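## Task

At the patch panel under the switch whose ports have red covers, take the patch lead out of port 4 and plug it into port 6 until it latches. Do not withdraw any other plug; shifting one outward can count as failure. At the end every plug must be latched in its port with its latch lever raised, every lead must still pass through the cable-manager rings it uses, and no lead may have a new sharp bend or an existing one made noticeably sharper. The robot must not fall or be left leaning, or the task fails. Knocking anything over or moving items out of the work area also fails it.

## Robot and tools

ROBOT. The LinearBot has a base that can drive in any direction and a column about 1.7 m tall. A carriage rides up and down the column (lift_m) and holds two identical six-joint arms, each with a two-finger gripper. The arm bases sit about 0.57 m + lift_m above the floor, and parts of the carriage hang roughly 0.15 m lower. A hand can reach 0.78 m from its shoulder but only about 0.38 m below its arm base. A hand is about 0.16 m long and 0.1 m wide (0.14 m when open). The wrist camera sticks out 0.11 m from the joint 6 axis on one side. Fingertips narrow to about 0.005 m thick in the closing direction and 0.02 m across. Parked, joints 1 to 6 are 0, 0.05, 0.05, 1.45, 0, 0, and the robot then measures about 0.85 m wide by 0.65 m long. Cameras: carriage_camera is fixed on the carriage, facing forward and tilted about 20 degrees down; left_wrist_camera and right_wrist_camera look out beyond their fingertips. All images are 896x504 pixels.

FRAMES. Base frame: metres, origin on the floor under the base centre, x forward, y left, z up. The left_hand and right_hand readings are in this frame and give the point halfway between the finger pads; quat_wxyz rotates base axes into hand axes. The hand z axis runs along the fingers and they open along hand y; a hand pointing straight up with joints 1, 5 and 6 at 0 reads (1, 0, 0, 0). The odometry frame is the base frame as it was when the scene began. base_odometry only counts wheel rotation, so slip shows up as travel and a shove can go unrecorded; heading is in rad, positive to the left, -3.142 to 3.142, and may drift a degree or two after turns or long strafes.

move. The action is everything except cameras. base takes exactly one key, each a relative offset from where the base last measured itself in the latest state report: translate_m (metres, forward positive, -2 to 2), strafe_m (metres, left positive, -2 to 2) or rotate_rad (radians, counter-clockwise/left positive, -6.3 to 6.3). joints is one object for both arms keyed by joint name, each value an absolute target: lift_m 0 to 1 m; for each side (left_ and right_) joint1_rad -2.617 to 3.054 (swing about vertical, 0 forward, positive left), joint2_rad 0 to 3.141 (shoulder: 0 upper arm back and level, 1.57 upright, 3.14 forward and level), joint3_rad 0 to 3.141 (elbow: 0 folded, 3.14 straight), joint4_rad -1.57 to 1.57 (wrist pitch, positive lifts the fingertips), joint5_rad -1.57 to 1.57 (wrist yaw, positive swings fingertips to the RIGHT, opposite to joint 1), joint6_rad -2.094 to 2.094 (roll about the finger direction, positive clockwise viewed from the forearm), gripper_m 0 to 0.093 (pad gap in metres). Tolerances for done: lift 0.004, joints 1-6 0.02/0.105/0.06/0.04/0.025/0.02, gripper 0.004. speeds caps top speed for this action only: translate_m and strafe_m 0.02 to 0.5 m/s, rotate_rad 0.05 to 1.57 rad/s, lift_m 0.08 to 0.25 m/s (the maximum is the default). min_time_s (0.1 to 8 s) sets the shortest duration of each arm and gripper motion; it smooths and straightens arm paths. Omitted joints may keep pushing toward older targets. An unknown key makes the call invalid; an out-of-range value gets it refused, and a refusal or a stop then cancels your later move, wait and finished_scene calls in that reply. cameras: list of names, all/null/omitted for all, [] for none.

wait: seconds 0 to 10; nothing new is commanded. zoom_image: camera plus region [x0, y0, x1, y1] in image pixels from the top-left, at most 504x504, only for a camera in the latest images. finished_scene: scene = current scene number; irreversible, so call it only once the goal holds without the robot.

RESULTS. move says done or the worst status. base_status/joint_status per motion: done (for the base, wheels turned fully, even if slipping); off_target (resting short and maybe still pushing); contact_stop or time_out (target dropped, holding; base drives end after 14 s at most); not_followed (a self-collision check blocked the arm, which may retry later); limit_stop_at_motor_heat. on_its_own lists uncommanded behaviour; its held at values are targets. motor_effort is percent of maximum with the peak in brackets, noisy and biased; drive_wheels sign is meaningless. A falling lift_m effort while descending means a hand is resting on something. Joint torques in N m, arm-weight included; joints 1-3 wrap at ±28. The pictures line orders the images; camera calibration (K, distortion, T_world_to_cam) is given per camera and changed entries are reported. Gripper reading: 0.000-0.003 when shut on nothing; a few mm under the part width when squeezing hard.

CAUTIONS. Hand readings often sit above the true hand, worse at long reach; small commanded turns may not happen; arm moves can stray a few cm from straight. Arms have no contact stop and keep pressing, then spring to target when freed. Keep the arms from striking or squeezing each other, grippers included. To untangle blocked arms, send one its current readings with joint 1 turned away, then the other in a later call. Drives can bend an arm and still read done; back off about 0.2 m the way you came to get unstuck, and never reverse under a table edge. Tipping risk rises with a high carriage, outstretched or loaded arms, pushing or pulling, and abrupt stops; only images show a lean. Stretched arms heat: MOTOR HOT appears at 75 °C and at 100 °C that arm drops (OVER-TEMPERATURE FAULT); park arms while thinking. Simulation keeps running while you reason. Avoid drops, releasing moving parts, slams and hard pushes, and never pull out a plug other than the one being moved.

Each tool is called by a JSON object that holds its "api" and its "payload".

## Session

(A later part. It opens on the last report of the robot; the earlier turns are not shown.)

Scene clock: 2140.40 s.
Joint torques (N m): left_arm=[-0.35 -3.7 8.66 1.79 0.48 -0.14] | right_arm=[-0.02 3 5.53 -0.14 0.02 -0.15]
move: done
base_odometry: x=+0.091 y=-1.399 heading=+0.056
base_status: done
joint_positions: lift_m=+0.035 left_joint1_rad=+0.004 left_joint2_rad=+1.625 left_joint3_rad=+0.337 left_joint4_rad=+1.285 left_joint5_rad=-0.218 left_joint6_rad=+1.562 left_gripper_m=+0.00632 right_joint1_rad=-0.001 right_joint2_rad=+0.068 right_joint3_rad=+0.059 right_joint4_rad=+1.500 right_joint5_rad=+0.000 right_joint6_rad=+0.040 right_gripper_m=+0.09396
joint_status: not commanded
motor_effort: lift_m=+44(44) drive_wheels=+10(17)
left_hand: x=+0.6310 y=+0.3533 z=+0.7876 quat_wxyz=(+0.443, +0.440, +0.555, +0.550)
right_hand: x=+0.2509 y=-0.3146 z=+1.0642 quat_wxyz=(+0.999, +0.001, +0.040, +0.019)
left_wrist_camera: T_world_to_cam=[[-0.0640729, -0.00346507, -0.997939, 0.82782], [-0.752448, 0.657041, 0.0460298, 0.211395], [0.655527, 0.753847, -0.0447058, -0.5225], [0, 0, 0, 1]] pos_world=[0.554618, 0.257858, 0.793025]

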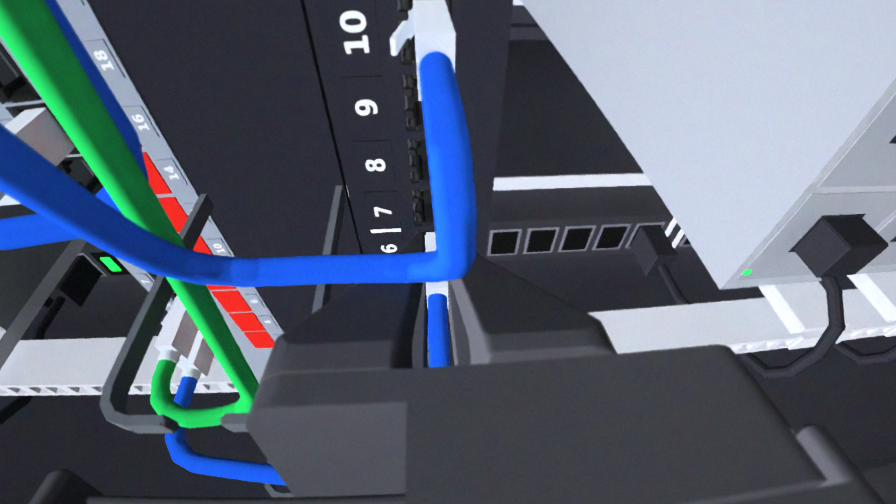

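{"api": "move", "payload": {"base": {"translate_m": -0.003}, "speeds": {"translate_m": 0.03}, "cameras": []}}

{"api": "move", "payload": {"joints": {"left_gripper_m": 0.015}, "min_time_s": 2.0, "cameras": ["left_wrist_camera"]}}

{"api": "zoom_image", "payload": {"camera": "left_wrist_camera", "region": [370, 190, 490, 320]}}

Scene clock: 2172.50 s.
Joint torques (N m): left_arm=[-0.17 -3.9 7.82 1.93 0.43 -0.13] | right_arm=[-0.09 2.91 5.64 -0.18 0.07 -0.13]
move: done
base_odometry: x=+0.088 y=-1.399 heading=+0.056
base_status: done
joint_positions: lift_m=+0.035 left_joint1_rad=+0.004 left_joint2_rad=+1.625 left_joint3_rad=+0.348 left_joint4_rad=+1.269 left_joint5_rad=-0.215 left_joint6_rad=+1.562 left_gripper_m=+0.00632 right_joint1_rad=-0.001 right_joint2_rad=+0.068 right_joint3_rad=+0.059 right_joint4_rad=+1.500 right_joint5_rad=+0.000 right_joint6_rad=+0.040 right_gripper_m=+0.09396
joint_status: not commanded
motor_effort: lift_m=+44(44) drive_wheels=+3(9)
left_hand: x=+0.6335 y=+0.3528 z=+0.7877 quat_wxyz=(+0.443, +0.442, +0.556, +0.548)
right_hand: x=+0.2509 y=-0.3146 z=+1.0642 quat_wxyz=(+0.999, +0.001, +0.040, +0.019)

Scene clock: 2174.80 s.
Joint torques (N m): left_arm=[-0.35 -3.81 7.61 2.07 0.45 -0.14] | right_arm=[-0.13 2.92 5.68 -0.17 -0.01 -0.13]
move: done
base_odometry: x=+0.088 y=-1.399 heading=+0.056
base_status: not commanded
joint_positions: lift_m=+0.035 left_joint1_rad=+0.004 left_joint2_rad=+1.625 left_joint3_rad=+0.350 left_joint4_rad=+1.255 left_joint5_rad=-0.215 left_joint6_rad=+1.562 left_gripper_m=+0.01488 right_joint1_rad=-0.001 right_joint2_rad=+0.068 right_joint3_rad=+0.059 right_joint4_rad=+1.500 right_joint5_rad=+0.000 right_joint6_rad=+0.040 right_gripper_m=+0.09396
joint_status: all done
motor_effort: lift_m=+44(44) drive_wheels=+4(5)
left_hand: x=+0.6339 y=+0.3528 z=+0.7851 quat_wxyz=(+0.439, +0.446, +0.558, +0.545)
right_hand: x=+0.2509 y=-0.3146 z=+1.0642 quat_wxyz=(+0.999, +0.001, +0.040, +0.019)
left_wrist_camera: T_world_to_cam=[[-0.0811526, -0.00333703, -0.996696, 0.835262], [-0.749256, 0.659665, 0.058797, 0.201099], [0.65729, 0.751552, -0.0560338, -0.515498], [0, 0, 0, 1]] pos_world=[0.55729, 0.257553, 0.791793]

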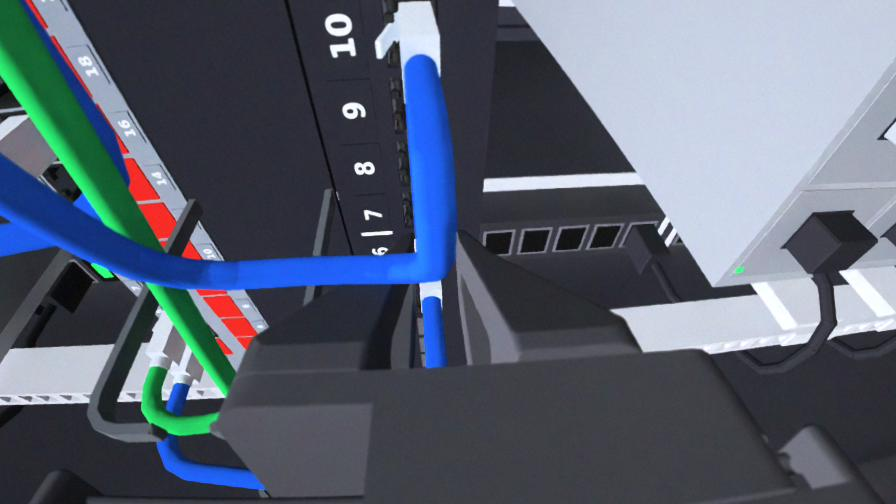

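Scaled by 3.877 (camera's finer frame: 1280x720).

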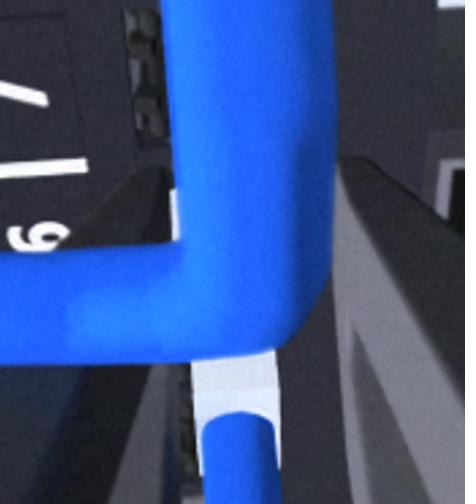

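{"api": "move", "payload": {"base": {"translate_m": -0.006}, "joints": {"lift_m": 0.0375}, "speeds": {"translate_m": 0.03, "lift_m": 0.08}, "cameras": ["left_wrist_camera"]}}

{"api": "zoom_image", "payload": {"camera": "left_wrist_camera", "region": [370, 190, 490, 320]}}

Scene clock: 2185.73 s.
Joint torques (N m): left_arm=[-0.35 -3.99 7.25 2.11 0.34 -0.14] | right_arm=[-0.4 2.93 5.64 -0.2 0.01 -0.13]
move: done
base_odometry: x=+0.082 y=-1.399 heading=+0.057
base_status: done
joint_positions: lift_m=+0.037 left_joint1_rad=+0.004 left_joint2_rad=+1.627 left_joint3_rad=+0.354 left_joint4_rad=+1.250 left_joint5_rad=-0.206 left_joint6_rad=+1.563 left_gripper_m=+0.01489 right_joint1_rad=-0.001 right_joint2_rad=+0.068 right_joint3_rad=+0.059 right_joint4_rad=+1.499 right_joint5_rad=+0.000 right_joint6_rad=+0.040 right_gripper_m=+0.09396
joint_status: all done
motor_effort: lift_m=+44(51) drive_wheels=+7(11)
left_hand: x=+0.6352 y=+0.3513 z=+0.7871 quat_wxyz=(+0.441, +0.449, +0.557, +0.543)
right_hand: x=+0.2510 y=-0.3146 z=+1.0667 quat_wxyz=(+0.999, +0.001, +0.040, +0.019)
left_wrist_camera: T_world_to_cam=[[-0.0844916, -0.00168983, -0.996423, 0.83871], [-0.743253, 0.666141, 0.0618944, 0.194427], [0.663653, 0.745824, -0.0575393, -0.51598], [0, 0, 0, 1]] pos_world=[0.557805, 0.256732, 0.793987]

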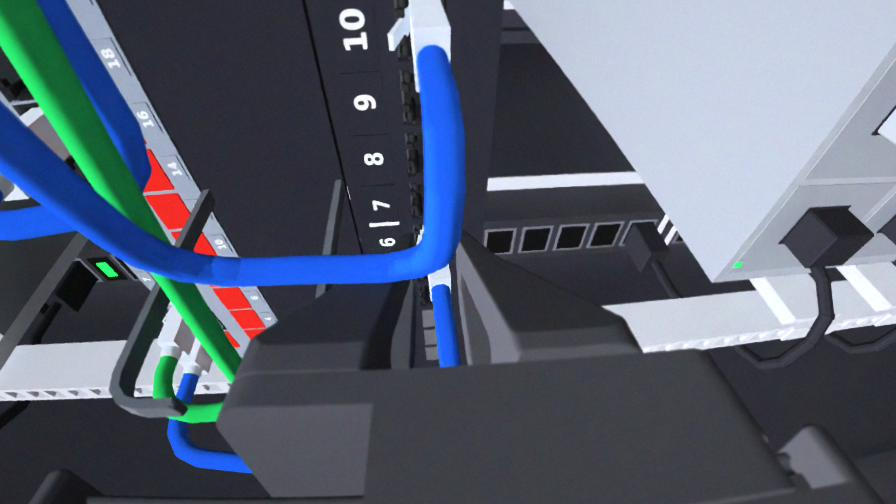

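Scaled by 3.877 (camera's finer frame: 1280x720).

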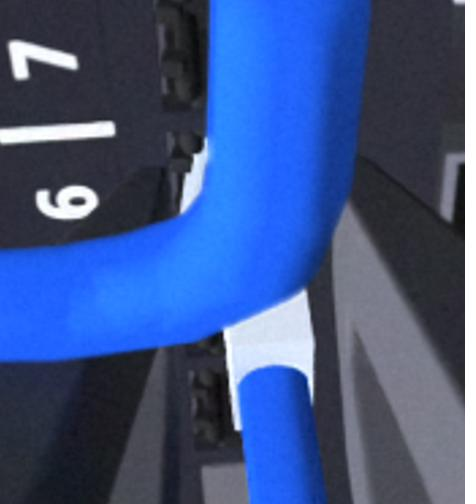

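{"api": "zoom_image", "payload": {"camera": "left_wrist_camera", "region": [330, 0, 450, 120]}}

{"api": "zoom_image", "payload": {"camera": "left_wrist_camera", "region": [380, 220, 480, 310]}}

Scaled by 4.200 (camera's finer frame: 1280x720).

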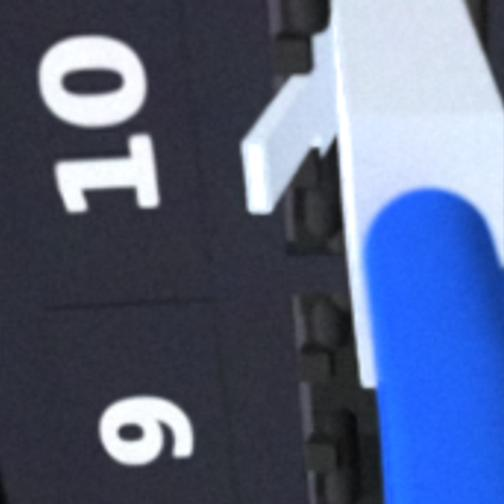

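Scaled by 5.040 (camera's finer frame: 1280x720).

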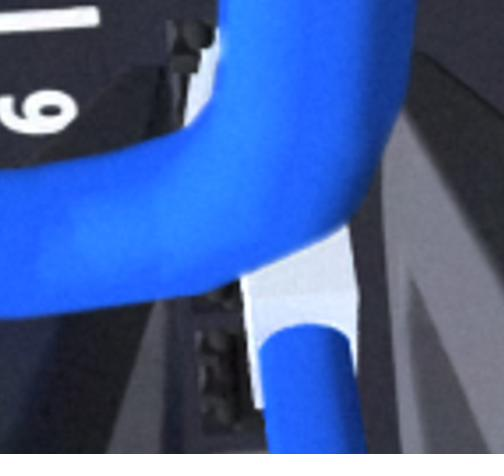

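{"api": "move", "payload": {"joints": {"left_gripper_m": 0.002}, "min_time_s": 2.5, "cameras": ["left_wrist_camera"]}}

{"api": "zoom_image", "payload": {"camera": "left_wrist_camera", "region": [380, 210, 480, 320]}}

Scene clock: 2239.63 s.
Joint torques (N m): left_arm=[-0.32 -4 7.24 2.1 0.32 -0.15] | right_arm=[-0.25 2.96 5.63 -0.17 0.01 -0.15]
move: off_target
base_odometry: x=+0.082 y=-1.399 heading=+0.057
base_status: not commanded
joint_positions: lift_m=+0.037 left_joint1_rad=+0.004 left_joint2_rad=+1.627 left_joint3_rad=+0.354 left_joint4_rad=+1.253 left_joint5_rad=-0.206 left_joint6_rad=+1.563 left_gripper_m=+0.00615 right_joint1_rad=-0.001 right_joint2_rad=+0.068 right_joint3_rad=+0.059 right_joint4_rad=+1.499 right_joint5_rad=+0.000 right_joint6_rad=+0.040 right_gripper_m=+0.09396
joint_status: left_gripper_m off_target (ended at +0.00617, target +0.00200)
motor_effort: lift_m=+44(44) drive_wheels=+8(9)
left_hand: x=+0.6352 y=+0.3513 z=+0.7878 quat_wxyz=(+0.441, +0.448, +0.556, +0.543)
right_hand: x=+0.2510 y=-0.3146 z=+1.0667 quat_wxyz=(+0.999, +0.001, +0.040, +0.019)
left_wrist_camera: T_world_to_cam=[[-0.0814417, -0.00172167, -0.996677, 0.837722], [-0.743423, 0.666161, 0.0595967, 0.196301], [0.663845, 0.745806, -0.0555332, -0.517639], [0, 0, 0, 1]] pos_world=[0.557792, 0.256732, 0.794492]

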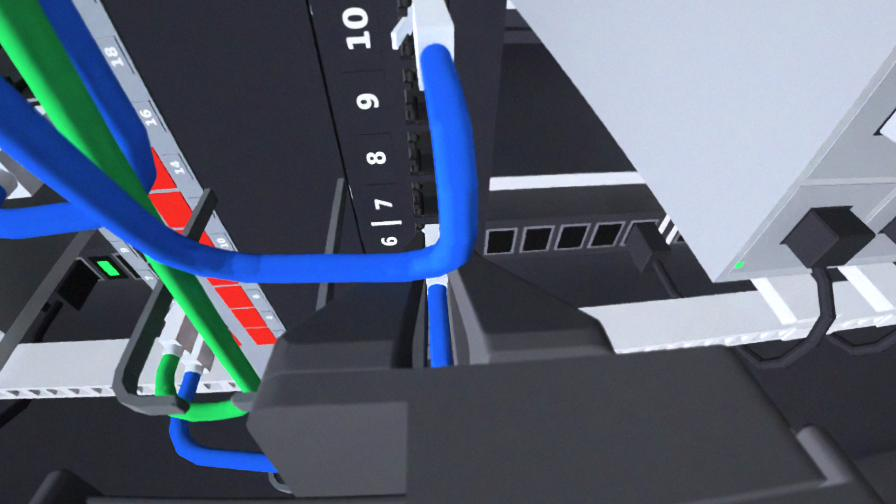

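Scaled by 4.582 (camera's finer frame: 1280x720).

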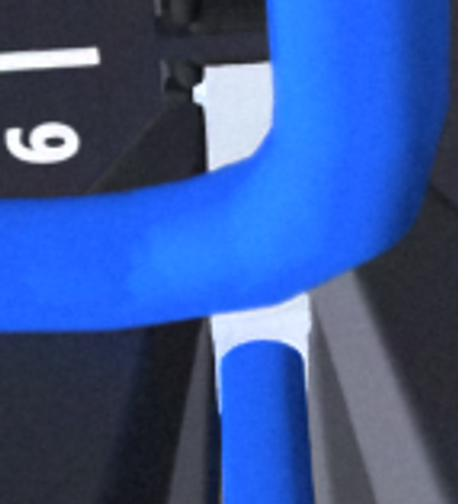

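{"api": "move", "payload": {"base": {"translate_m": 0.005}, "speeds": {"translate_m": 0.03}, "cameras": []}}

{"api": "move", "payload": {"base": {"translate_m": 0.004}, "speeds": {"translate_m": 0.03}, "cameras": ["left_wrist_camera"]}}

{"api": "zoom_image", "payload": {"camera": "left_wrist_camera", "region": [380, 210, 480, 320]}}

Scene clock: 2249.57 s.
Joint torques (N m): left_arm=[-0.27 -3.77 8.73 1.82 0.47 -0.15] | right_arm=[-0.16 2.71 5.39 -0.16 -0.02 -0.16]
move: done
base_odometry: x=+0.087 y=-1.399 heading=+0.057
base_status: done
joint_positions: lift_m=+0.037 left_joint1_rad=+0.004 left_joint2_rad=+1.627 left_joint3_rad=+0.337 left_joint4_rad=+1.278 left_joint5_rad=-0.215 left_joint6_rad=+1.563 left_gripper_m=+0.00615 right_joint1_rad=-0.001 right_joint2_rad=+0.068 right_joint3_rad=+0.059 right_joint4_rad=+1.499 right_joint5_rad=+0.000 right_joint6_rad=+0.040 right_gripper_m=+0.09396
joint_status: not commanded
motor_effort: lift_m=+44(44) drive_wheels=+5(15)
left_hand: x=+0.6311 y=+0.3529 z=+0.7877 quat_wxyz=(+0.441, +0.443, +0.556, +0.547)
right_hand: x=+0.2510 y=-0.3146 z=+1.0667 quat_wxyz=(+0.999, +0.001, +0.040, +0.019)

Scene clock: 2250.20 s.
Joint torques (N m): left_arm=[-0.43 -3.38 9.91 1.7 0.52 -0.14] | right_arm=[-0.03 2.92 5.64 -0.23 -0.01 -0.13]
move: done
base_odometry: x=+0.091 y=-1.399 heading=+0.057
base_status: done
joint_positions: lift_m=+0.037 left_joint1_rad=+0.004 left_joint2_rad=+1.622 left_joint3_rad=+0.323 left_joint4_rad=+1.290 left_joint5_rad=-0.221 left_joint6_rad=+1.563 left_gripper_m=+0.00615 right_joint1_rad=-0.001 right_joint2_rad=+0.068 right_joint3_rad=+0.059 right_joint4_rad=+1.499 right_joint5_rad=+0.000 right_joint6_rad=+0.040 right_gripper_m=+0.09396
joint_status: not commanded
motor_effort: lift_m=+44(44) drive_wheels=+10(13)
left_hand: x=+0.6276 y=+0.3539 z=+0.7876 quat_wxyz=(+0.440, +0.441, +0.557, +0.549)
right_hand: x=+0.2510 y=-0.3146 z=+1.0667 quat_wxyz=(+0.999, +0.001, +0.040, +0.019)
left_wrist_camera: T_world_to_cam=[[-0.0695971, -0.00261047, -0.997572, 0.830448], [-0.754374, 0.654467, 0.0509174, 0.206717], [0.652745, 0.756086, -0.0475183, -0.51751], [0, 0, 0, 1]] pos_world=[0.551541, 0.25816, 0.793315]

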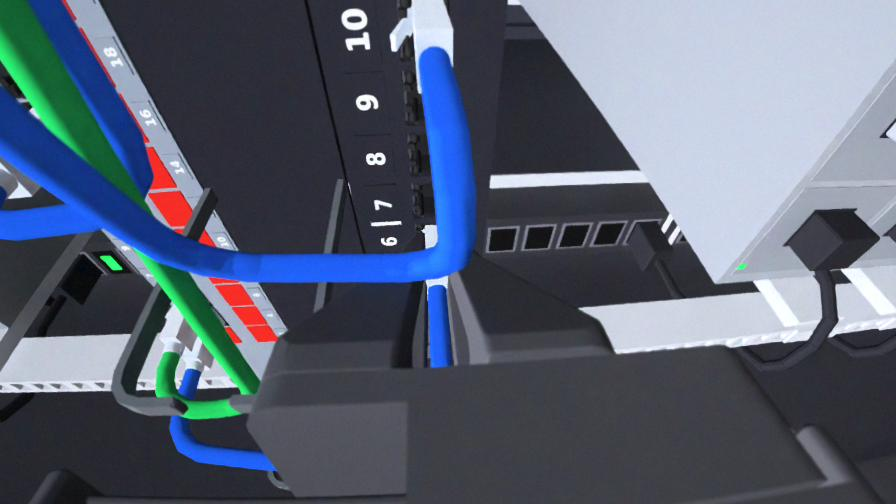

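Scaled by 4.582 (camera's finer frame: 1280x720).

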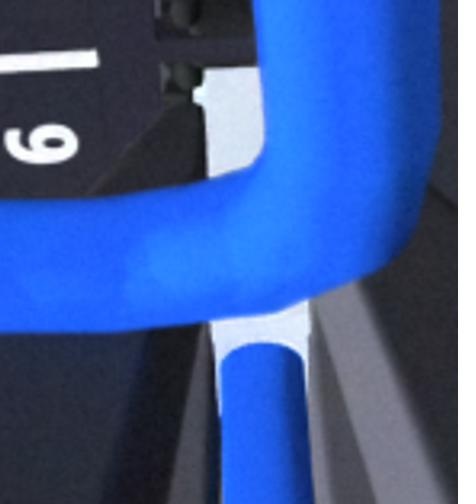

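{"api": "move", "payload": {"base": {"translate_m": 0.005}, "speeds": {"translate_m": 0.03}, "cameras": ["left_wrist_camera"]}}

{"api": "zoom_image", "payload": {"camera": "left_wrist_camera", "region": [380, 210, 480, 320]}}

Scene clock: 2280.27 s.
Joint torques (N m): left_arm=[-0.09 -2.78 11.26 1.58 0.67 -0.14] | right_arm=[-0.14 3.12 5.46 -0.16 0.01 -0.13]
move: done
base_odometry: x=+0.095 y=-1.399 heading=+0.056
base_status: done
joint_positions: lift_m=+0.037 left_joint1_rad=+0.000 left_joint2_rad=+1.615 left_joint3_rad=+0.308 left_joint4_rad=+1.302 left_joint5_rad=-0.233 left_joint6_rad=+1.563 left_gripper_m=+0.00615 right_joint1_rad=-0.001 right_joint2_rad=+0.068 right_joint3_rad=+0.059 right_joint4_rad=+1.500 right_joint5_rad=+0.000 right_joint6_rad=+0.040 right_gripper_m=+0.09396
joint_status: not commanded
motor_effort: lift_m=+44(44) drive_wheels=+9(17)
left_hand: x=+0.6237 y=+0.3544 z=+0.7873 quat_wxyz=(+0.439, +0.438, +0.558, +0.552)
right_hand: x=+0.2509 y=-0.3146 z=+1.0667 quat_wxyz=(+0.999, +0.001, +0.040, +0.019)
left_wrist_camera: T_world_to_cam=[[-0.0666074, -0.00306437, -0.997775, 0.828369], [-0.759763, 0.648372, 0.0487274, 0.210639], [0.64678, 0.761317, -0.0455146, -0.515039], [0, 0, 0, 1]] pos_world=[0.548328, 0.258074, 0.79282]

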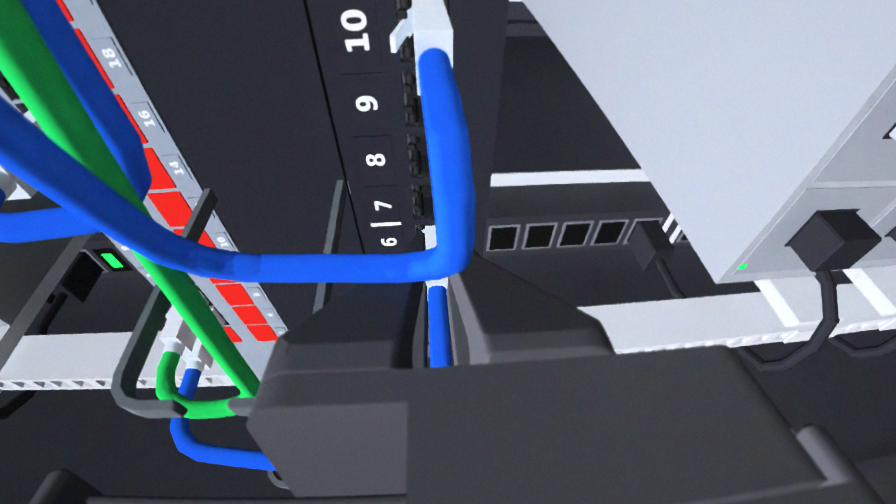

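Scaled by 4.582 (camera's finer frame: 1280x720).

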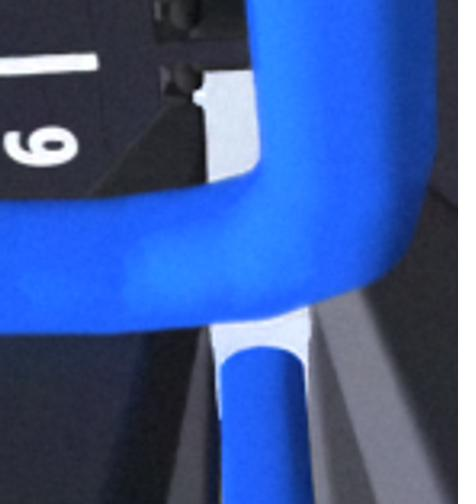

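{"api": "move", "payload": {"base": {"translate_m": -0.009}, "speeds": {"translate_m": 0.03}, "cameras": []}}

{"api": "move", "payload": {"joints": {"left_gripper_m": 0.018}, "min_time_s": 2.0, "cameras": ["left_wrist_camera"]}}

{"api": "zoom_image", "payload": {"camera": "left_wrist_camera", "region": [370, 200, 470, 310]}}

Scene clock: 2288.50 s.
Joint torques (N m): left_arm=[-0.03 -3.33 8.43 1.99 0.47 -0.15] | right_arm=[-0.21 2.92 5.3 -0.2 -0.04 -0.14]
move: done
base_odometry: x=+0.086 y=-1.400 heading=+0.057
base_status: done
joint_positions: lift_m=+0.037 left_joint1_rad=+0.000 left_joint2_rad=+1.620 left_joint3_rad=+0.340 left_joint4_rad=+1.262 left_joint5_rad=-0.216 left_joint6_rad=+1.563 left_gripper_m=+0.00615 right_joint1_rad=-0.001 right_joint2_rad=+0.068 right_joint3_rad=+0.059 right_joint4_rad=+1.499 right_joint5_rad=+0.000 right_joint6_rad=+0.040 right_gripper_m=+0.09396
joint_status: not commanded
motor_effort: lift_m=+44(44) drive_wheels=+9(11)
left_hand: x=+0.6317 y=+0.3517 z=+0.7879 quat_wxyz=(+0.440, +0.445, +0.557, +0.546)
right_hand: x=+0.2510 y=-0.3146 z=+1.0667 quat_wxyz=(+0.999, +0.001, +0.040, +0.019)

Scene clock: 2290.80 s.
Joint torques (N m): left_arm=[-0.02 -3.41 7.72 2.26 0.43 -0.14] | right_arm=[-0.14 2.97 5.39 -0.16 0.02 -0.14]
move: done
base_odometry: x=+0.086 y=-1.400 heading=+0.057
base_status: not commanded
joint_positions: lift_m=+0.037 left_joint1_rad=+0.000 left_joint2_rad=+1.620 left_joint3_rad=+0.349 left_joint4_rad=+1.238 left_joint5_rad=-0.214 left_joint6_rad=+1.563 left_gripper_m=+0.01786 right_joint1_rad=-0.001 right_joint2_rad=+0.068 right_joint3_rad=+0.059 right_joint4_rad=+1.499 right_joint5_rad=+0.000 right_joint6_rad=+0.040 right_gripper_m=+0.09396
joint_status: all done
motor_effort: lift_m=+44(44) drive_wheels=+11(11)
left_hand: x=+0.6335 y=+0.3512 z=+0.7851 quat_wxyz=(+0.437, +0.451, +0.560, +0.541)
right_hand: x=+0.2510 y=-0.3146 z=+1.0667 quat_wxyz=(+0.999, +0.001, +0.040, +0.019)
left_wrist_camera: T_world_to_cam=[[-0.094339, -0.00192308, -0.995538, 0.842227], [-0.745629, 0.66274, 0.0693769, 0.19009], [0.65965, 0.748847, -0.0639561, -0.508382], [0, 0, 0, 1]] pos_world=[0.556546, 0.25634, 0.792768]

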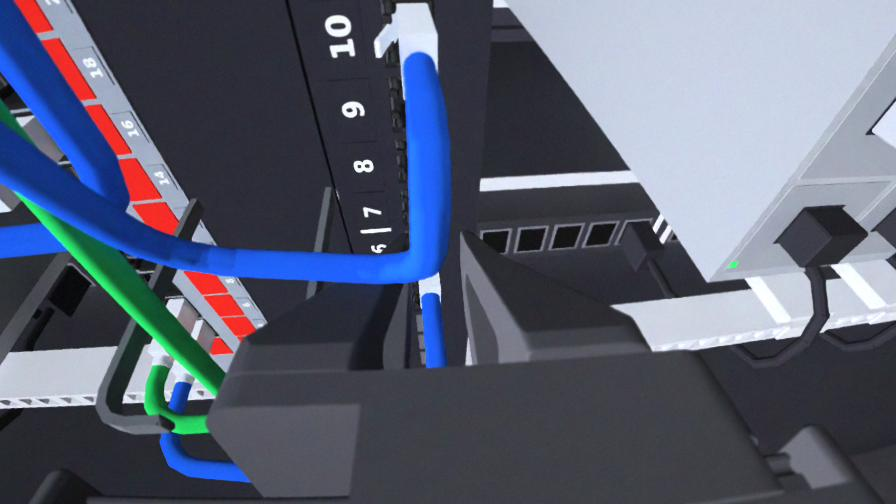

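Scaled by 4.582 (camera's finer frame: 1280x720).

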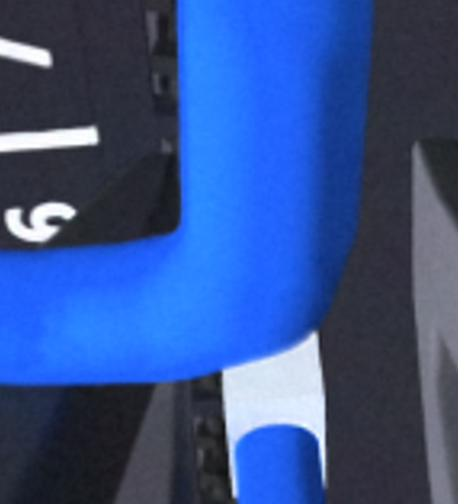

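{"api": "move", "payload": {"joints": {"lift_m": 0.040, "left_gripper_m": 0.024}, "speeds": {"lift_m": 0.08}, "min_time_s": 1.0, "cameras": []}}

{"api": "move", "payload": {"base": {"translate_m": -0.06}, "speeds": {"translate_m": 0.06}, "cameras": ["left_wrist_camera"]}}

{"api": "zoom_image", "payload": {"camera": "left_wrist_camera", "region": [320, 60, 520, 260]}}

Scene clock: 2299.97 s.
Joint torques (N m): left_arm=[-0.01 -3.7 7.75 2.42 0.42 -0.16] | right_arm=[-0.16 3.02 5.64 -0.19 -0.03 -0.16]
move: done
base_odometry: x=+0.086 y=-1.400 heading=+0.057
base_status: not commanded
joint_positions: lift_m=+0.040 left_joint1_rad=+0.000 left_joint2_rad=+1.624 left_joint3_rad=+0.349 left_joint4_rad=+1.218 left_joint5_rad=-0.213 left_joint6_rad=+1.564 left_gripper_m=+0.02381 right_joint1_rad=-0.001 right_joint2_rad=+0.068 right_joint3_rad=+0.059 right_joint4_rad=+1.499 right_joint5_rad=+0.000 right_joint6_rad=+0.040 right_gripper_m=+0.09396
joint_status: all done
motor_effort: lift_m=+44(50) drive_wheels=+9(11)
left_hand: x=+0.6335 y=+0.3511 z=+0.7812 quat_wxyz=(+0.430, +0.457, +0.565, +0.536)
right_hand: x=+0.2510 y=-0.3146 z=+1.0692 quat_wxyz=(+0.999, +0.001, +0.040, +0.019)

Scene clock: 2301.57 s.
Joint torques (N m): left_arm=[-0.05 -3.88 7.04 2.13 0.07 -0.19] | right_arm=[-0.18 2.96 5.46 -0.21 -0.01 -0.12]
move: done
base_odometry: x=+0.027 y=-1.403 heading=+0.057
base_status: done
joint_positions: lift_m=+0.040 left_joint1_rad=+0.001 left_joint2_rad=+1.626 left_joint3_rad=+0.357 left_joint4_rad=+1.248 left_joint5_rad=-0.184 left_joint6_rad=+1.566 left_gripper_m=+0.02387 right_joint1_rad=-0.001 right_joint2_rad=+0.068 right_joint3_rad=+0.059 right_joint4_rad=+1.498 right_joint5_rad=+0.000 right_joint6_rad=+0.040 right_gripper_m=+0.09396
joint_status: not commanded
motor_effort: lift_m=+45(45) drive_wheels=+0(12)
left_hand: x=+0.6367 y=+0.3463 z=+0.7907 quat_wxyz=(+0.447, +0.456, +0.550, +0.538)
right_hand: x=+0.2512 y=-0.3146 z=+1.0692 quat_wxyz=(+0.999, +0.001, +0.041, +0.019)
left_wrist_camera: T_world_to_cam=[[-0.0827341, 0.00247974, -0.996569, 0.839999], [-0.72626, 0.684619, 0.0619968, 0.181283], [0.682424, 0.728897, -0.0548404, -0.521292], [0, 0, 0, 1]] pos_world=[0.556897, 0.253775, 0.79729]

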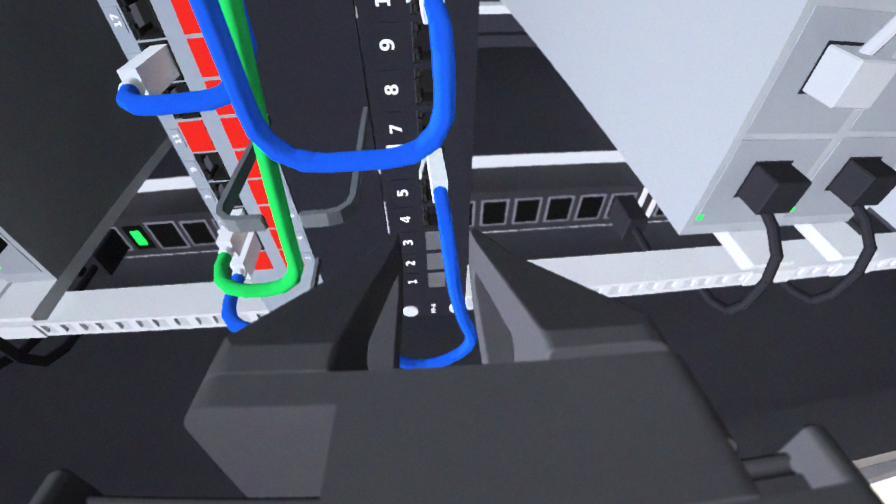

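Scaled by 2.520 (camera's finer frame: 1280x720).

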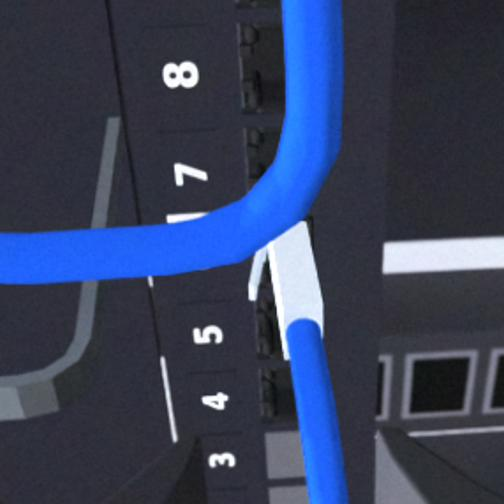

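{"api": "move", "payload": {"base": {"translate_m": -0.08}, "speeds": {"translate_m": 0.1}, "cameras": []}}

{"api": "move", "payload": {"joints": {"left_joint1_rad": -0.05, "left_joint2_rad": 1.1, "left_joint3_rad": 0.365, "left_joint4_rad": 0.735, "left_joint5_rad": 0.0, "left_joint6_rad": 0.0, "lift_m": 0.05}, "min_time_s": 2.5, "cameras": ["left_wrist_camera"]}}

{"api": "zoom_image", "payload": {"camera": "left_wrist_camera", "region": [340, 120, 640, 320]}}

Scene clock: 2321.53 s.
Joint torques (N m): left_arm=[-0.06 -3.85 7.01 2.12 0.07 -0.17] | right_arm=[-0.09 3.06 5.57 -0.15 -0.01 -0.12]
move: done
base_odometry: x=-0.053 y=-1.408 heading=+0.057
base_status: done
joint_positions: lift_m=+0.040 left_joint1_rad=+0.001 left_joint2_rad=+1.626 left_joint3_rad=+0.357 left_joint4_rad=+1.249 left_joint5_rad=-0.183 left_joint6_rad=+1.566 left_gripper_m=+0.02387 right_joint1_rad=-0.001 right_joint2_rad=+0.068 right_joint3_rad=+0.059 right_joint4_rad=+1.498 right_joint5_rad=+0.000 right_joint6_rad=+0.040 right_gripper_m=+0.09396
joint_status: not commanded
motor_effort: lift_m=+44(45) drive_wheels=+0(9)
left_hand: x=+0.6367 y=+0.3462 z=+0.7909 quat_wxyz=(+0.448, +0.456, +0.550, +0.538)
right_hand: x=+0.2513 y=-0.3146 z=+1.0692 quat_wxyz=(+0.999, +0.001, +0.041, +0.019)

Scene clock: 2324.43 s.
Joint torques (N m): left_arm=[-0.77 -3.44 6.98 1.96 0.09 -0.26] | right_arm=[-0.13 2.96 5.48 -0.16 0.01 -0.12]
move: done
base_odometry: x=-0.053 y=-1.408 heading=+0.057
base_status: not commanded
joint_positions: lift_m=+0.050 left_joint1_rad=-0.041 left_joint2_rad=+1.117 left_joint3_rad=+0.363 left_joint4_rad=+0.736 left_joint5_rad=-0.009 left_joint6_rad=+0.013 left_gripper_m=+0.02387 right_joint1_rad=-0.001 right_joint2_rad=+0.068 right_joint3_rad=+0.060 right_joint4_rad=+1.498 right_joint5_rad=+0.000 right_joint6_rad=+0.040 right_gripper_m=+0.09396
joint_status: all done
motor_effort: lift_m=+42(51) drive_wheels=+3(4)
left_hand: x=+0.5986 y=+0.3009 z=+0.8675 quat_wxyz=(+0.701, +0.016, +0.713, -0.007)
right_hand: x=+0.2512 y=-0.3146 z=+1.0795 quat_wxyz=(+0.999, +0.001, +0.041, +0.019)
left_wrist_camera: T_world_to_cam=[[-0.0926826, -0.9952, -0.0314095, 0.382348], [-0.601358, 0.0810906, -0.794854, 1.03009], [0.793586, -0.0547808, -0.605987, 0.189485], [0, 0, 0, 1]] pos_world=[0.504515, 0.307362, 0.945604]

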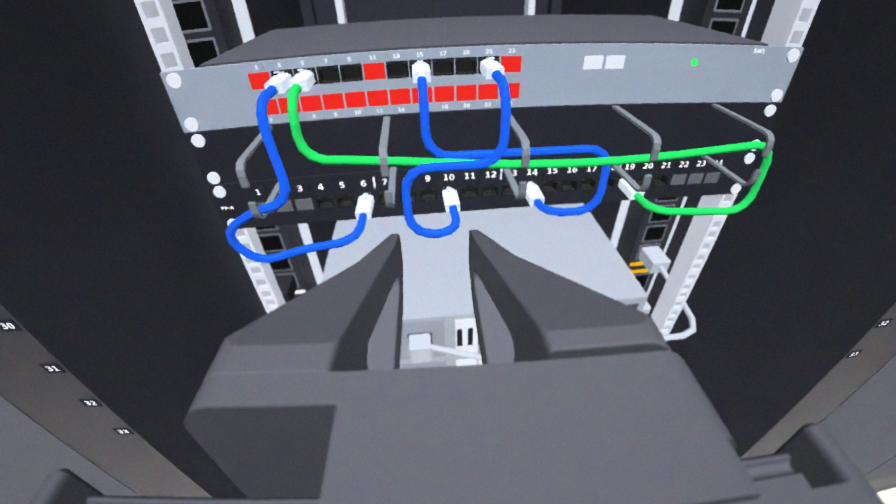

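Scaled by 1.680 (camera's finer frame: 1280x720).

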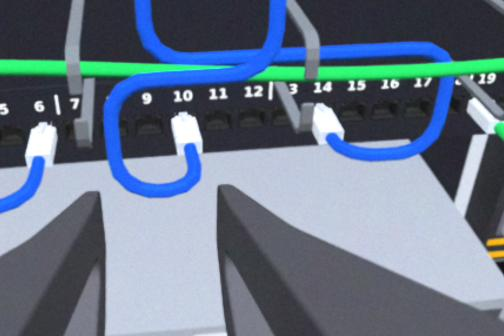

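{"api": "zoom_image", "payload": {"camera": "left_wrist_camera", "region": [340, 165, 480, 245]}}

Scaled by 3.600 (camera's finer frame: 1280x720).

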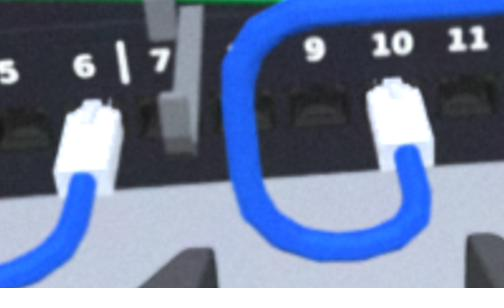

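{"api": "move", "payload": {"base": {"translate_m": 0.06}, "joints": {"lift_m": 0.06, "left_gripper_m": 0.06}, "speeds": {"translate_m": 0.1}, "cameras": ["left_wrist_camera"]}}

{"api": "zoom_image", "payload": {"camera": "left_wrist_camera", "region": [340, 210, 520, 320]}}

Scene clock: 2433.23 s.
Joint torques (N m): left_arm=[-0.69 -2.92 7.02 2.01 0.08 -0.29] | right_arm=[-0.27 2.97 5.44 -0.18 0.02 -0.12]
move: done
base_odometry: x=+0.007 y=-1.404 heading=+0.057
base_status: done
joint_positions: lift_m=+0.060 left_joint1_rad=-0.042 left_joint2_rad=+1.110 left_joint3_rad=+0.363 left_joint4_rad=+0.731 left_joint5_rad=-0.007 left_joint6_rad=+0.011 left_gripper_m=+0.05987 right_joint1_rad=-0.001 right_joint2_rad=+0.068 right_joint3_rad=+0.060 right_joint4_rad=+1.498 right_joint5_rad=+0.000 right_joint6_rad=+0.040 right_gripper_m=+0.09396
joint_status: all done
motor_effort: lift_m=+42(52) drive_wheels=+4(7)
left_hand: x=+0.5978 y=+0.3003 z=+0.8784 quat_wxyz=(+0.701, +0.017, +0.713, -0.008)
right_hand: x=+0.2510 y=-0.3146 z=+1.0896 quat_wxyz=(+0.999, +0.001, +0.040, +0.019)
left_wrist_camera: T_world_to_cam=[[-0.0952709, -0.995013, -0.0295247, 0.381854], [-0.600269, 0.0810847, -0.795677, 1.03845], [0.794104, -0.0580821, -0.605001, 0.196451], [0, 0, 0, 1]] pos_world=[0.503726, 0.307158, 0.956398]

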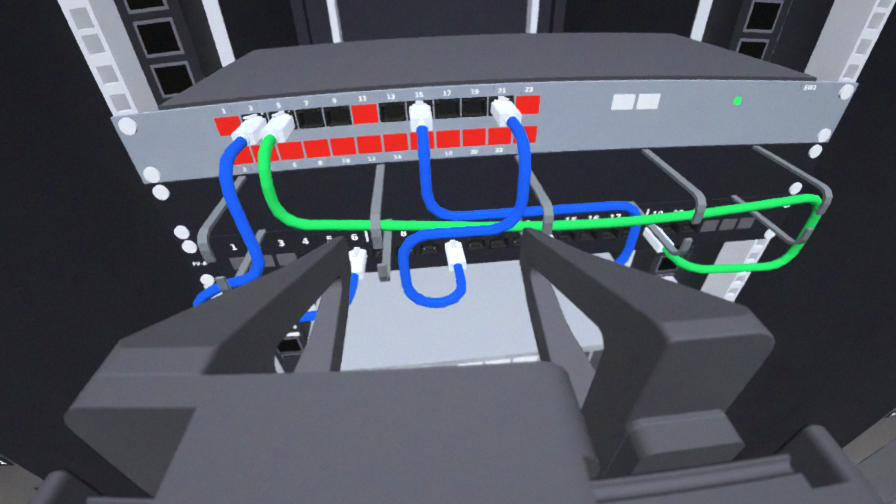

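Scaled by 2.800 (camera's finer frame: 1280x720).

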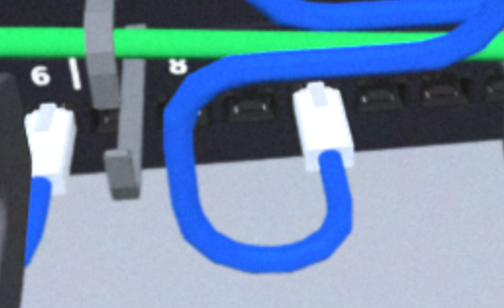

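{"api": "move", "payload": {"base": {"translate_m": -0.1}, "cameras": ["left_wrist_camera"]}}

{"api": "move", "payload": {"joints": {"left_joint1_rad": 0, "left_joint2_rad": 0.05, "left_joint3_rad": 0.05, "left_joint4_rad": 1.45, "left_joint5_rad": 0, "left_joint6_rad": 0}, "cameras": []}}

{"api": "finished_scene", "payload": {"scene": 1}}

Scene clock: 2469.77 s.
Joint torques (N m): left_arm=[-0.65 -3.1 6.99 2.02 0.08 -0.27] | right_arm=[-0.1 2.99 5.53 -0.14 0.03 -0.15]
move: done
base_odometry: x=-0.093 y=-1.411 heading=+0.057
base_status: done
joint_positions: lift_m=+0.060 left_joint1_rad=-0.042 left_joint2_rad=+1.110 left_joint3_rad=+0.363 left_joint4_rad=+0.730 left_joint5_rad=-0.007 left_joint6_rad=+0.011 left_gripper_m=+0.05987 right_joint1_rad=-0.001 right_joint2_rad=+0.068 right_joint3_rad=+0.060 right_joint4_rad=+1.498 right_joint5_rad=+0.000 right_joint6_rad=+0.040 right_gripper_m=+0.09396
joint_status: not commanded
motor_effort: lift_m=+42(42) drive_wheels=-1(11)
left_hand: x=+0.5978 y=+0.3003 z=+0.8782 quat_wxyz=(+0.701, +0.017, +0.713, -0.008)
right_hand: x=+0.2511 y=-0.3145 z=+1.0896 quat_wxyz=(+0.999, +0.001, +0.041, +0.019)
left_wrist_camera: T_world_to_cam=[[-0.095297, -0.995013, -0.0294513, 0.381794], [-0.60089, 0.0810873, -0.795208, 1.03823], [0.79363, -0.0580839, -0.605621, 0.197222], [0, 0, 0, 1]] pos_world=[0.503726, 0.307158, 0.956296]

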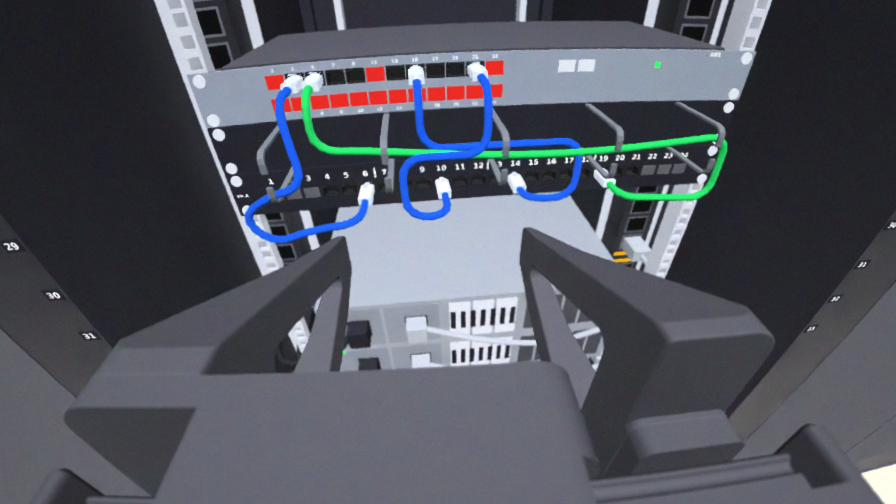

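Scene clock: 2471.37 s.
Joint torques (N m): left_arm=[0.84 3.08 4.9 0.04 0.07 -0.27] | right_arm=[-0.17 3 5.63 -0.17 -0.03 -0.12]
move: done
base_odometry: x=-0.093 y=-1.411 heading=+0.057
base_status: not commanded
joint_positions: lift_m=+0.060 left_joint1_rad=-0.009 left_joint2_rad=+0.057 left_joint3_rad=+0.057 left_joint4_rad=+1.440 left_joint5_rad=-0.007 left_joint6_rad=+0.011 left_gripper_m=+0.05987 right_joint1_rad=-0.001 right_joint2_rad=+0.068 right_joint3_rad=+0.060 right_joint4_rad=+1.498 right_joint5_rad=+0.000 right_joint6_rad=+0.040 right_gripper_m=+0.09396
joint_status: all done
motor_effort: lift_m=+42(42) drive_wheels=+0(3)
left_hand: x=+0.2624 y=+0.3155 z=+1.0874 quat_wxyz=(+0.998, -0.003, +0.065, +0.002)
right_hand: x=+0.2511 y=-0.3145 z=+1.0896 quat_wxyz=(+0.999, +0.001, +0.041, +0.019)

The scene is finished: the task was done.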